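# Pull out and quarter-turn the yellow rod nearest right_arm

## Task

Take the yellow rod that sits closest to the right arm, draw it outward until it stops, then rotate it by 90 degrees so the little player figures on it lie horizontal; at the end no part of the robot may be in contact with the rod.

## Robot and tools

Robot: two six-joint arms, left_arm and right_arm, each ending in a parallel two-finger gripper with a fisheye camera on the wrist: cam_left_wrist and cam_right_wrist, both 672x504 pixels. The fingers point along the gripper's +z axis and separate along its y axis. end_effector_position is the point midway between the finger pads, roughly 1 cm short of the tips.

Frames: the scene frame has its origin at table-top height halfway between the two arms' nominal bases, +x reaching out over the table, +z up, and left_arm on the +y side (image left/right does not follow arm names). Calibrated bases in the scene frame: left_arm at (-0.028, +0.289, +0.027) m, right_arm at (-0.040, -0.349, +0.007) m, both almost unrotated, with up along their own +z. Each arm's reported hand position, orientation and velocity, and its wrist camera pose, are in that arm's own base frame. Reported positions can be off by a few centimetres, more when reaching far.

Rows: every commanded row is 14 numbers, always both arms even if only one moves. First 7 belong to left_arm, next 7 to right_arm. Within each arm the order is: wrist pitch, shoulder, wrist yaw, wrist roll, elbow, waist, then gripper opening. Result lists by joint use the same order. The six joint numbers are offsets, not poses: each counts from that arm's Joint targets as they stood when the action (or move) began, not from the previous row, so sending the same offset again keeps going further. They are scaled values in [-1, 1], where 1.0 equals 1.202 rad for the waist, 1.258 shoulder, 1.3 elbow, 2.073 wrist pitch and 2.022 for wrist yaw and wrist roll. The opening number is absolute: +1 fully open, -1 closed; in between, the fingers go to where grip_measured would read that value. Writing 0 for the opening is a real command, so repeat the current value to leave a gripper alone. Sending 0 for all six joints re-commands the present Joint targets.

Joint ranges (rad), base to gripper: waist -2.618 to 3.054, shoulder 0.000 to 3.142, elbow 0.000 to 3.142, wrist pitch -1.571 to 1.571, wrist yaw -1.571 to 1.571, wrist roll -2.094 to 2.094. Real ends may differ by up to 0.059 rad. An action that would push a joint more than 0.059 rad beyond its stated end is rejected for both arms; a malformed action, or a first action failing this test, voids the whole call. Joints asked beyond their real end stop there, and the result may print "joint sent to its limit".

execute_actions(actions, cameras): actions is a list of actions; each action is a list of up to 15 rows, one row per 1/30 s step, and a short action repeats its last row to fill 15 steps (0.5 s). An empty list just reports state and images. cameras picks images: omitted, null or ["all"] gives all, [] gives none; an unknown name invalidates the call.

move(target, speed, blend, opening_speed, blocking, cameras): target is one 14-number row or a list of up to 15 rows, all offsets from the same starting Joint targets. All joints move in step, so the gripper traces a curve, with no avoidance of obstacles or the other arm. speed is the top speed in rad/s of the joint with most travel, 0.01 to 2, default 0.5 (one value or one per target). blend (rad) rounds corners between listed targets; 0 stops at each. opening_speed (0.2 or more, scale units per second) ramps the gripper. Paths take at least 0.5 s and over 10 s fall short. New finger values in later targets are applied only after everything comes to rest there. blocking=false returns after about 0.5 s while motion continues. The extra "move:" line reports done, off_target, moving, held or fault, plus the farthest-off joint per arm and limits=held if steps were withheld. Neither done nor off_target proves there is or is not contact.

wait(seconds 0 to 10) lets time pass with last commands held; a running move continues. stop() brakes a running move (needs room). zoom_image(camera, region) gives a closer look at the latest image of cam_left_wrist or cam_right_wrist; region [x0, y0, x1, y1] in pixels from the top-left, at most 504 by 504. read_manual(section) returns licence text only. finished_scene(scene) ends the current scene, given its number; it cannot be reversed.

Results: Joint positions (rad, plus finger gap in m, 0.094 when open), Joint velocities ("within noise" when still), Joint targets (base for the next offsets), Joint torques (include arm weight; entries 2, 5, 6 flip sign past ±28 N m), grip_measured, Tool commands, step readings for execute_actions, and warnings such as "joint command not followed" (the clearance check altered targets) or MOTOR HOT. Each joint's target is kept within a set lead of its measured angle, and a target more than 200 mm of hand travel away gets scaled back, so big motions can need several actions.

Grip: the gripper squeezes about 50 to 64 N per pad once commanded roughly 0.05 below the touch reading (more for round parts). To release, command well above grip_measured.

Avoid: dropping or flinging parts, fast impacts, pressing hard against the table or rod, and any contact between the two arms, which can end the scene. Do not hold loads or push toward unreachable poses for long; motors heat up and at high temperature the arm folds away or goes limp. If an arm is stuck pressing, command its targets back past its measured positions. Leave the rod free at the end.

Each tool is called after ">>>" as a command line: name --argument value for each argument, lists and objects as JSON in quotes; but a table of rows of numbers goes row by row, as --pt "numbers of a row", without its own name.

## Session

>>> execute_actions --actions '[]'

Scene clock: 0.00 s.
left_arm: end_effector_position=(+0.4127, +0.0165, +0.1264) grip_measured=+1.000 end_effector_quat_wxyz=(+0.618, -0.002, +0.786, +0.007) | right_arm: end_effector_position=(+0.3903, -0.0463, +0.1052) grip_measured=+1.000 end_effector_quat_wxyz=(+0.587, +0.098, +0.798, -0.097)
Joint names: [wrist pitch, shoulder, wrist yaw, wrist roll, elbow, waist]
Joint positions: left_arm=[0.901 1.55 0.039 0.018 0.411 0.054 0.094] | right_arm=[0.871 1.537 0.276 0.046 0.357 0.003 0.094]
Joint velocities: within noise
Joint torques (N m): no reading
Heat: left arm: 39 °C; right arm: 38 °C.
Joint targets: left_arm=[0.890 1.548 0.039 0.020 0.413 0.054] | right_arm=[0.861 1.535 0.277 0.048 0.359 0.003]
Tool commands: left_gripper/opening=+1.0 right_gripper/opening=+1.0
camera_calibration:
cam_left_wrist: T_world_to_cam=[[-0.0177715, -0.985886, 0.166469, -0.00802584], [-0.580773, -0.125349, -0.804357, 0.379017], [0.813871, -0.110976, -0.570349, -0.140832], [0, 0, 0, 1]] pos_world=[0.334599, 0.0239679, 0.225878]
cam_right_wrist: T_world_to_cam=[[-0.258995, -0.939858, 0.222685, 0.0248201], [-0.669392, 0.00845401, -0.742861, 0.372449], [0.696301, -0.341461, -0.631323, -0.10339], [0, 0, 0, 1]] pos_world=[0.327733, -0.0151249, 0.205878]

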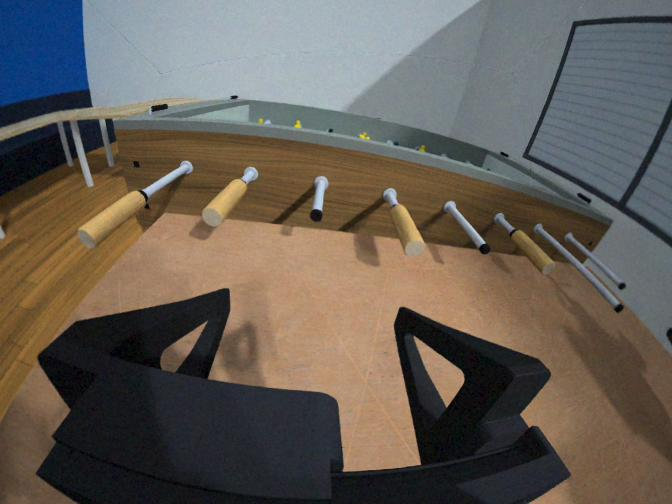

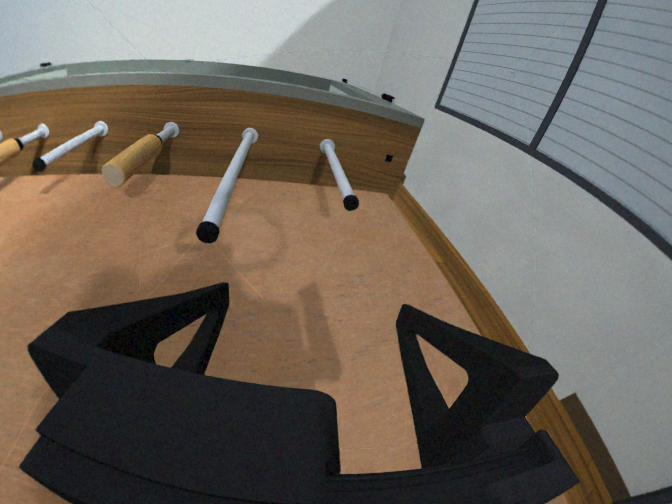

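>>> move --target '[0,0,0,0,0,0,1,-0.198,-0.0914,0.061,0.036,0.37,0.33,0.3]' --speed 0.8 --cameras '["cam_right_wrist"]'

>>> zoom_image --camera "cam_right_wrist" --region '[200, 150, 440, 390]'

Scene clock: 9.83 s.
left_arm: end_effector_position=(+0.4127, +0.0165, +0.1264) grip_measured=+1.000 end_effector_quat_wxyz=(+0.618, -0.002, +0.786, +0.007) | right_arm: end_effector_position=(+0.4418, +0.1136, +0.2594) grip_measured=+0.303 end_effector_quat_wxyz=(+0.662, +0.021, +0.749, +0.022)
Joint names: [wrist pitch, shoulder, wrist yaw, wrist roll, elbow, waist]
Joint positions: left_arm=[0.901 1.55 0.039 0.018 0.411 0.054 0.094] | right_arm=[0.471 1.428 0.391 0.111 0.824 0.399 0.061]
Joint velocities: within noise
Joint torques (N m): left_arm=[1.86 -6.8 0.01 0.01 5.64 -0.06] | right_arm=[1.54 -5.89 0.2 0.11 8.21 0.12]
Heat: left arm: 40 °C; right arm: 38 °C.
Joint targets: left_arm=[0.890 1.548 0.039 0.020 0.413 0.054] | right_arm=[0.451 1.420 0.401 0.121 0.840 0.400]
move: done
camera_calibration:
cam_right_wrist: T_world_to_cam=[[-0.0298206, -0.99188, 0.123634, 0.0844543], [-0.506375, -0.0916512, -0.857429, 0.489214], [0.861798, -0.0881742, -0.49953, -0.123364], [0, 0, 0, 1]] pos_world=[0.356559, 0.117728, 0.347401]
Images, in order (width x height): cam_right_wrist 672x504.

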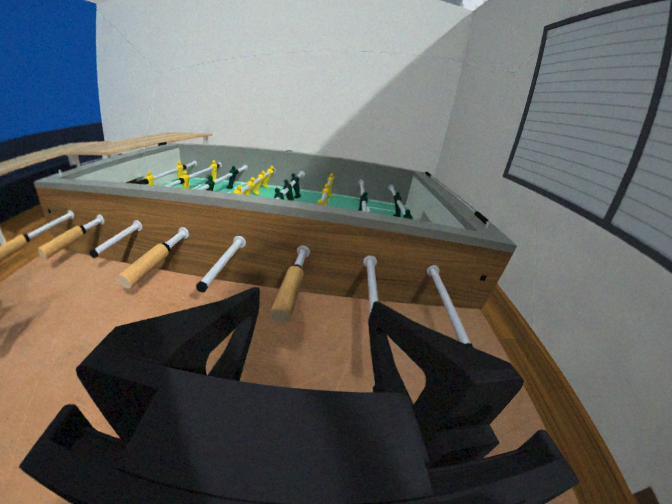

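Scaled by 2.100 from the camera's 672x504 image, which has a finer 960x720 frame.

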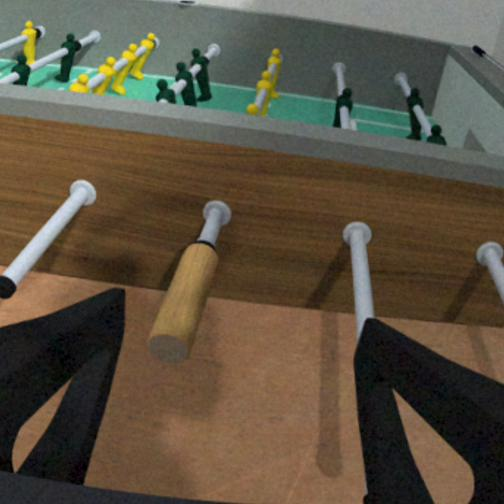

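>>> move --pt "0 0 0 0 0 0 1 0.3927 0.8347 0.065 -0.8368 0.2808 0.0394 0.3" --pt "0 0 0 0 0 0 1 0.2788 0.9817 0.0208 -0.8368 0.59 -0.0349 0.3" --speed '[1.1,0.4]' --blend 0.03 --cameras '["cam_right_wrist"]'

Scene clock: 36.07 s.
left_arm: end_effector_position=(+0.4127, +0.0165, +0.1264) grip_measured=+1.000 end_effector_quat_wxyz=(+0.618, -0.002, +0.786, +0.007) | right_arm: end_effector_position=(+0.6400, +0.1618, +0.0684) grip_measured=+0.302 end_effector_quat_wxyz=(+0.479, -0.476, +0.521, -0.522)
Joint names: [wrist pitch, shoulder, wrist yaw, wrist roll, elbow, waist]
Joint positions: left_arm=[0.901 1.55 0.039 0.018 0.411 0.054 0.094] | right_arm=[1.047 2.626 0.452 -1.571 1.583 0.364 0.061]
Joint velocities: within noise
Joint torques (N m): left_arm=[1.86 -6.74 0.01 0.01 5.64 -0.03] | right_arm=[1.56 -10.73 -0.01 0 7.49 -0.51]
Heat: left arm: 40 °C; right arm: 39 °C.
Joint targets: left_arm=[0.890 1.548 0.039 0.020 0.413 0.054] | right_arm=[1.029 2.655 0.443 -1.572 1.607 0.358]
move: done
camera_calibration:
cam_right_wrist: T_world_to_cam=[[-0.0370568, 0.18023, 0.982926, -0.0819439], [-0.47677, -0.867627, 0.141114, 0.468552], [0.878247, -0.463401, 0.11808, -0.377346], [0, 0, 0, 1]] pos_world=[0.551758, 0.246435, 0.0589825]
Images, in order (width x height): cam_right_wrist 672x504.

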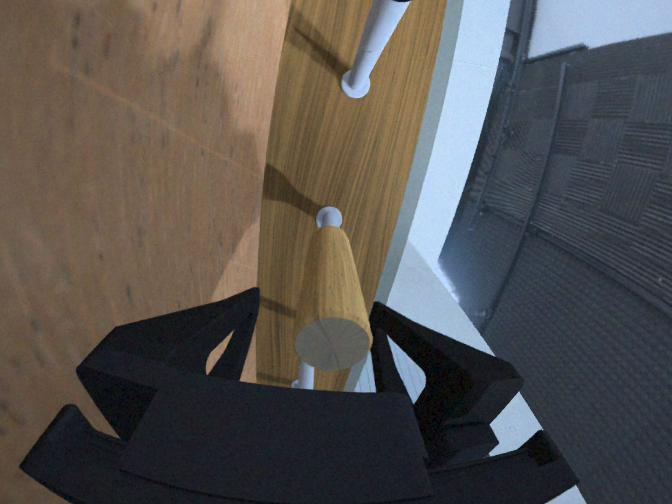

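>>> move --pt "0 0 0 0 0 0 1 0 0 0 0 0 0 -0.6" --pt "0 0 0 0 0 0 1 0 0 0 0.782 0 0 -0.6" --pt "0 0 0 0 0 0 1 -0.0361 -0.2401 0.0344 0.8196 -0.2928 0.0632 -0.6" --pt "0 0 0 0 0 0 1 -0.1832 -0.4357 0.0503 0.8876 -0.4319 0.1176 -0.6" --pt "0 0 0 0 0 0 1 -0.3176 -0.5641 0.0522 0.9458 -0.4838 0.1607 -0.6" --speed '[0.5,1.1,0.45,0.4,0.35]' --blend '[0,0,0.05,0.05,0]' --opening_speed 0.8 --cameras '["cam_right_wrist"]'

Scene clock: 70.33 s.
left_arm: end_effector_position=(+0.4127, +0.0165, +0.1264) grip_measured=+1.000 end_effector_quat_wxyz=(+0.618, -0.002, +0.786, +0.007) | right_arm: end_effector_position=(+0.4723, +0.1785, +0.0680) grip_measured=-0.310 end_effector_quat_wxyz=(+0.514, +0.033, +0.857, -0.023)
Joint names: [wrist pitch, shoulder, wrist yaw, wrist roll, elbow, waist]
Joint positions: left_arm=[0.901 1.55 0.039 0.018 0.411 0.054 0.094] | right_arm=[0.4 1.978 0.544 0.322 0.996 0.543 0.032]
Joint velocities: within noise
Joint torques (N m): left_arm=[1.87 -6.8 -0.01 0.01 5.63 0.03] | right_arm=[1.24 -11.54 0.27 0.2 4.44 0.75]
Heat: left arm: 39 °C; right arm: 40 °C.
Joint targets: left_arm=[0.890 1.548 0.039 0.020 0.413 0.054] | right_arm=[0.370 1.945 0.548 0.341 0.978 0.551]
move: done
camera_calibration:
cam_right_wrist: T_world_to_cam=[[-0.0387753, -0.981883, 0.185479, 0.171718], [-0.787286, -0.0842903, -0.610799, 0.461052], [0.615367, -0.169709, -0.769755, -0.0901832], [0, 0, 0, 1]] pos_world=[0.425134, 0.192164, 0.180341]
Images, in order (width x height): cam_right_wrist 672x504.

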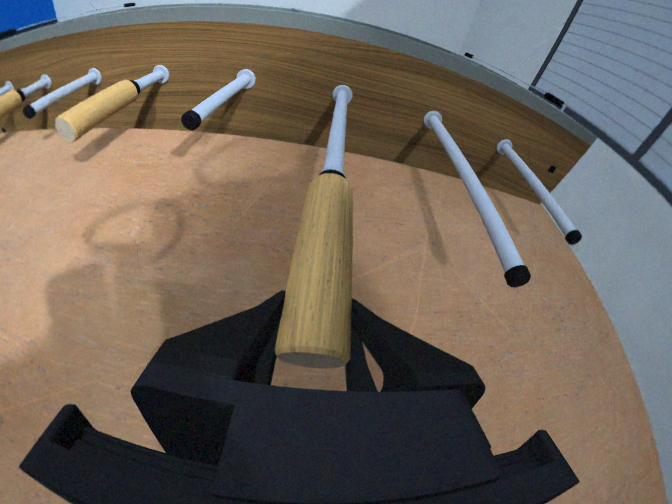

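>>> move --target '[0,0,0,0,0,0,1,0.0048,-0.0577,0.0218,0.0173,-0.0777,0.0441,-0.6]' --speed 0.2 --cameras '["cam_right_wrist"]'

Scene clock: 80.37 s.
left_arm: end_effector_position=(+0.4127, +0.0165, +0.1264) grip_measured=+1.000 end_effector_quat_wxyz=(+0.618, -0.002, +0.786, +0.007) | right_arm: end_effector_position=(+0.4681, +0.1800, +0.0726) grip_measured=-0.311 end_effector_quat_wxyz=(+0.531, +0.044, +0.846, -0.002)
Joint names: [wrist pitch, shoulder, wrist yaw, wrist roll, elbow, waist]
Joint positions: left_arm=[0.901 1.55 0.039 0.018 0.411 0.054 0.094] | right_arm=[0.482 1.962 0.536 0.34 0.947 0.548 0.032]
Joint velocities: within noise
Joint torques (N m): left_arm=[1.86 -6.8 0 0.02 5.63 -0.05] | right_arm=[0.69 -16.02 0.8 0.39 0.66 5.09]
Heat: left arm: 39 °C; right arm: 42 °C.
Joint targets: left_arm=[0.890 1.548 0.039 0.020 0.413 0.054] | right_arm=[0.380 1.873 0.592 0.376 0.877 0.604]
move: off_target (right_arm); right_arm: the wrist pitch is farthest, 0.102 rad from its target
camera_calibration:
cam_right_wrist: T_world_to_cam=[[-0.0423663, -0.989235, 0.140071, 0.178437], [-0.761469, -0.0587925, -0.64553, 0.446538], [0.646815, -0.134009, -0.750781, -0.106316], [0, 0, 0, 1]] pos_world=[0.416351, 0.188522, 0.183439]
Images, in order (width x height): cam_right_wrist 672x504.

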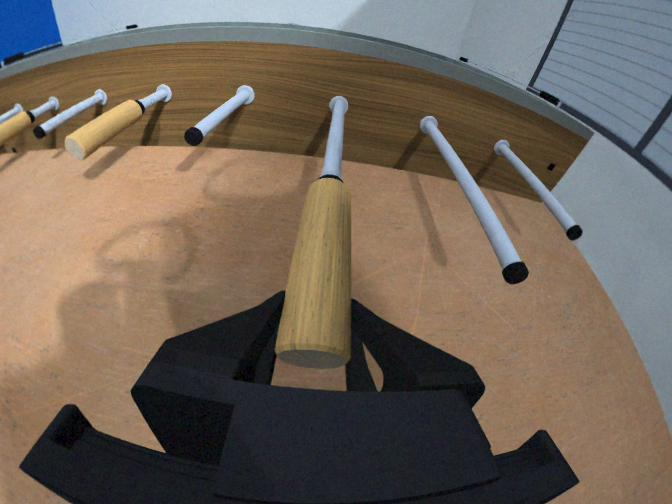

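>>> move --pt "0 0 0 0 0 0 1 0.0434 0.0612 -0.0257 -0.0227 0.0485 -0.0408 -0.6" --pt "0 0 0 0 0 0 1 0.0434 0.0612 -0.0257 -0.0227 0.0485 -0.0408 0.2" --pt "0 0 0 0 0 0 1 0.0434 -0.257 -0.0257 -0.0227 0.0485 -0.0408 0.2" --speed '[0.4,0.4,0.6]' --opening_speed 1.0 --cameras '["cam_right_wrist"]'

>>> zoom_image --camera "cam_right_wrist" --region '[200, 140, 470, 270]'

Scene clock: 96.77 s.
left_arm: end_effector_position=(+0.4127, +0.0165, +0.1264) grip_measured=+1.000 end_effector_quat_wxyz=(+0.618, -0.002, +0.786, +0.007) | right_arm: end_effector_position=(+0.4506, +0.1702, +0.2653) grip_measured=+0.198 end_effector_quat_wxyz=(+0.663, +0.098, +0.736, +0.096)
Joint names: [wrist pitch, shoulder, wrist yaw, wrist roll, elbow, waist]
Joint positions: left_arm=[0.901 1.55 0.039 0.018 0.411 0.054 0.094] | right_arm=[0.487 1.554 0.532 0.337 0.947 0.548 0.056]
Joint velocities: within noise
Joint torques (N m): left_arm=[1.85 -6.75 0.02 0.02 5.64 -0.06] | right_arm=[1.51 -6.43 0.17 -0.08 6.48 0.68]
Heat: left arm: 39 °C; right arm: 46 °C.
Joint targets: left_arm=[0.890 1.548 0.039 0.020 0.413 0.054] | right_arm=[0.470 1.549 0.541 0.330 0.941 0.555]
move: done
camera_calibration:
cam_right_wrist: T_world_to_cam=[[-0.0463784, -0.99479, -0.090784, 0.205034], [-0.491959, 0.101842, -0.864641, 0.466417], [0.869382, 0.00456141, -0.494119, -0.143573], [0, 0, 0, 1]] pos_world=[0.363787, 0.15712, 0.350955]
Images, in order (width x height): cam_right_wrist 672x504.

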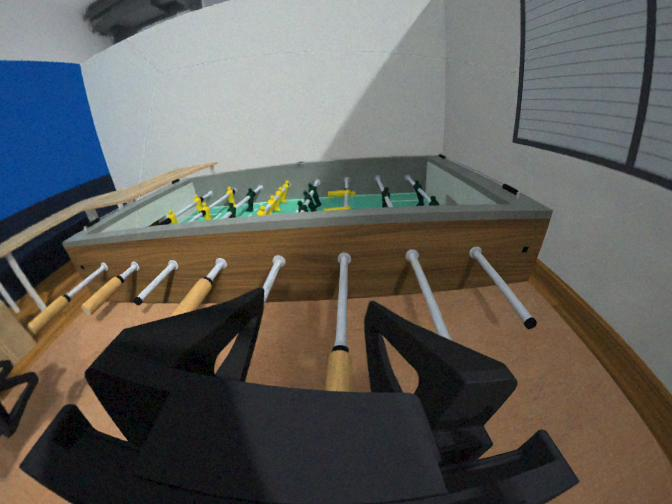

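Scaled by 1.867 from the camera's 672x504 image, which has a finer 960x720 frame.

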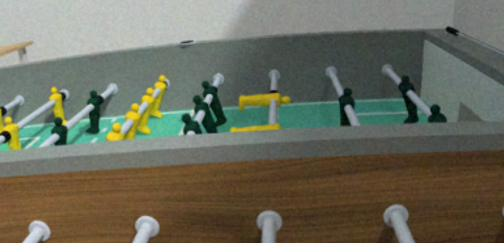

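>>> finished_scene --scene 3

The scene is finished: the task was done.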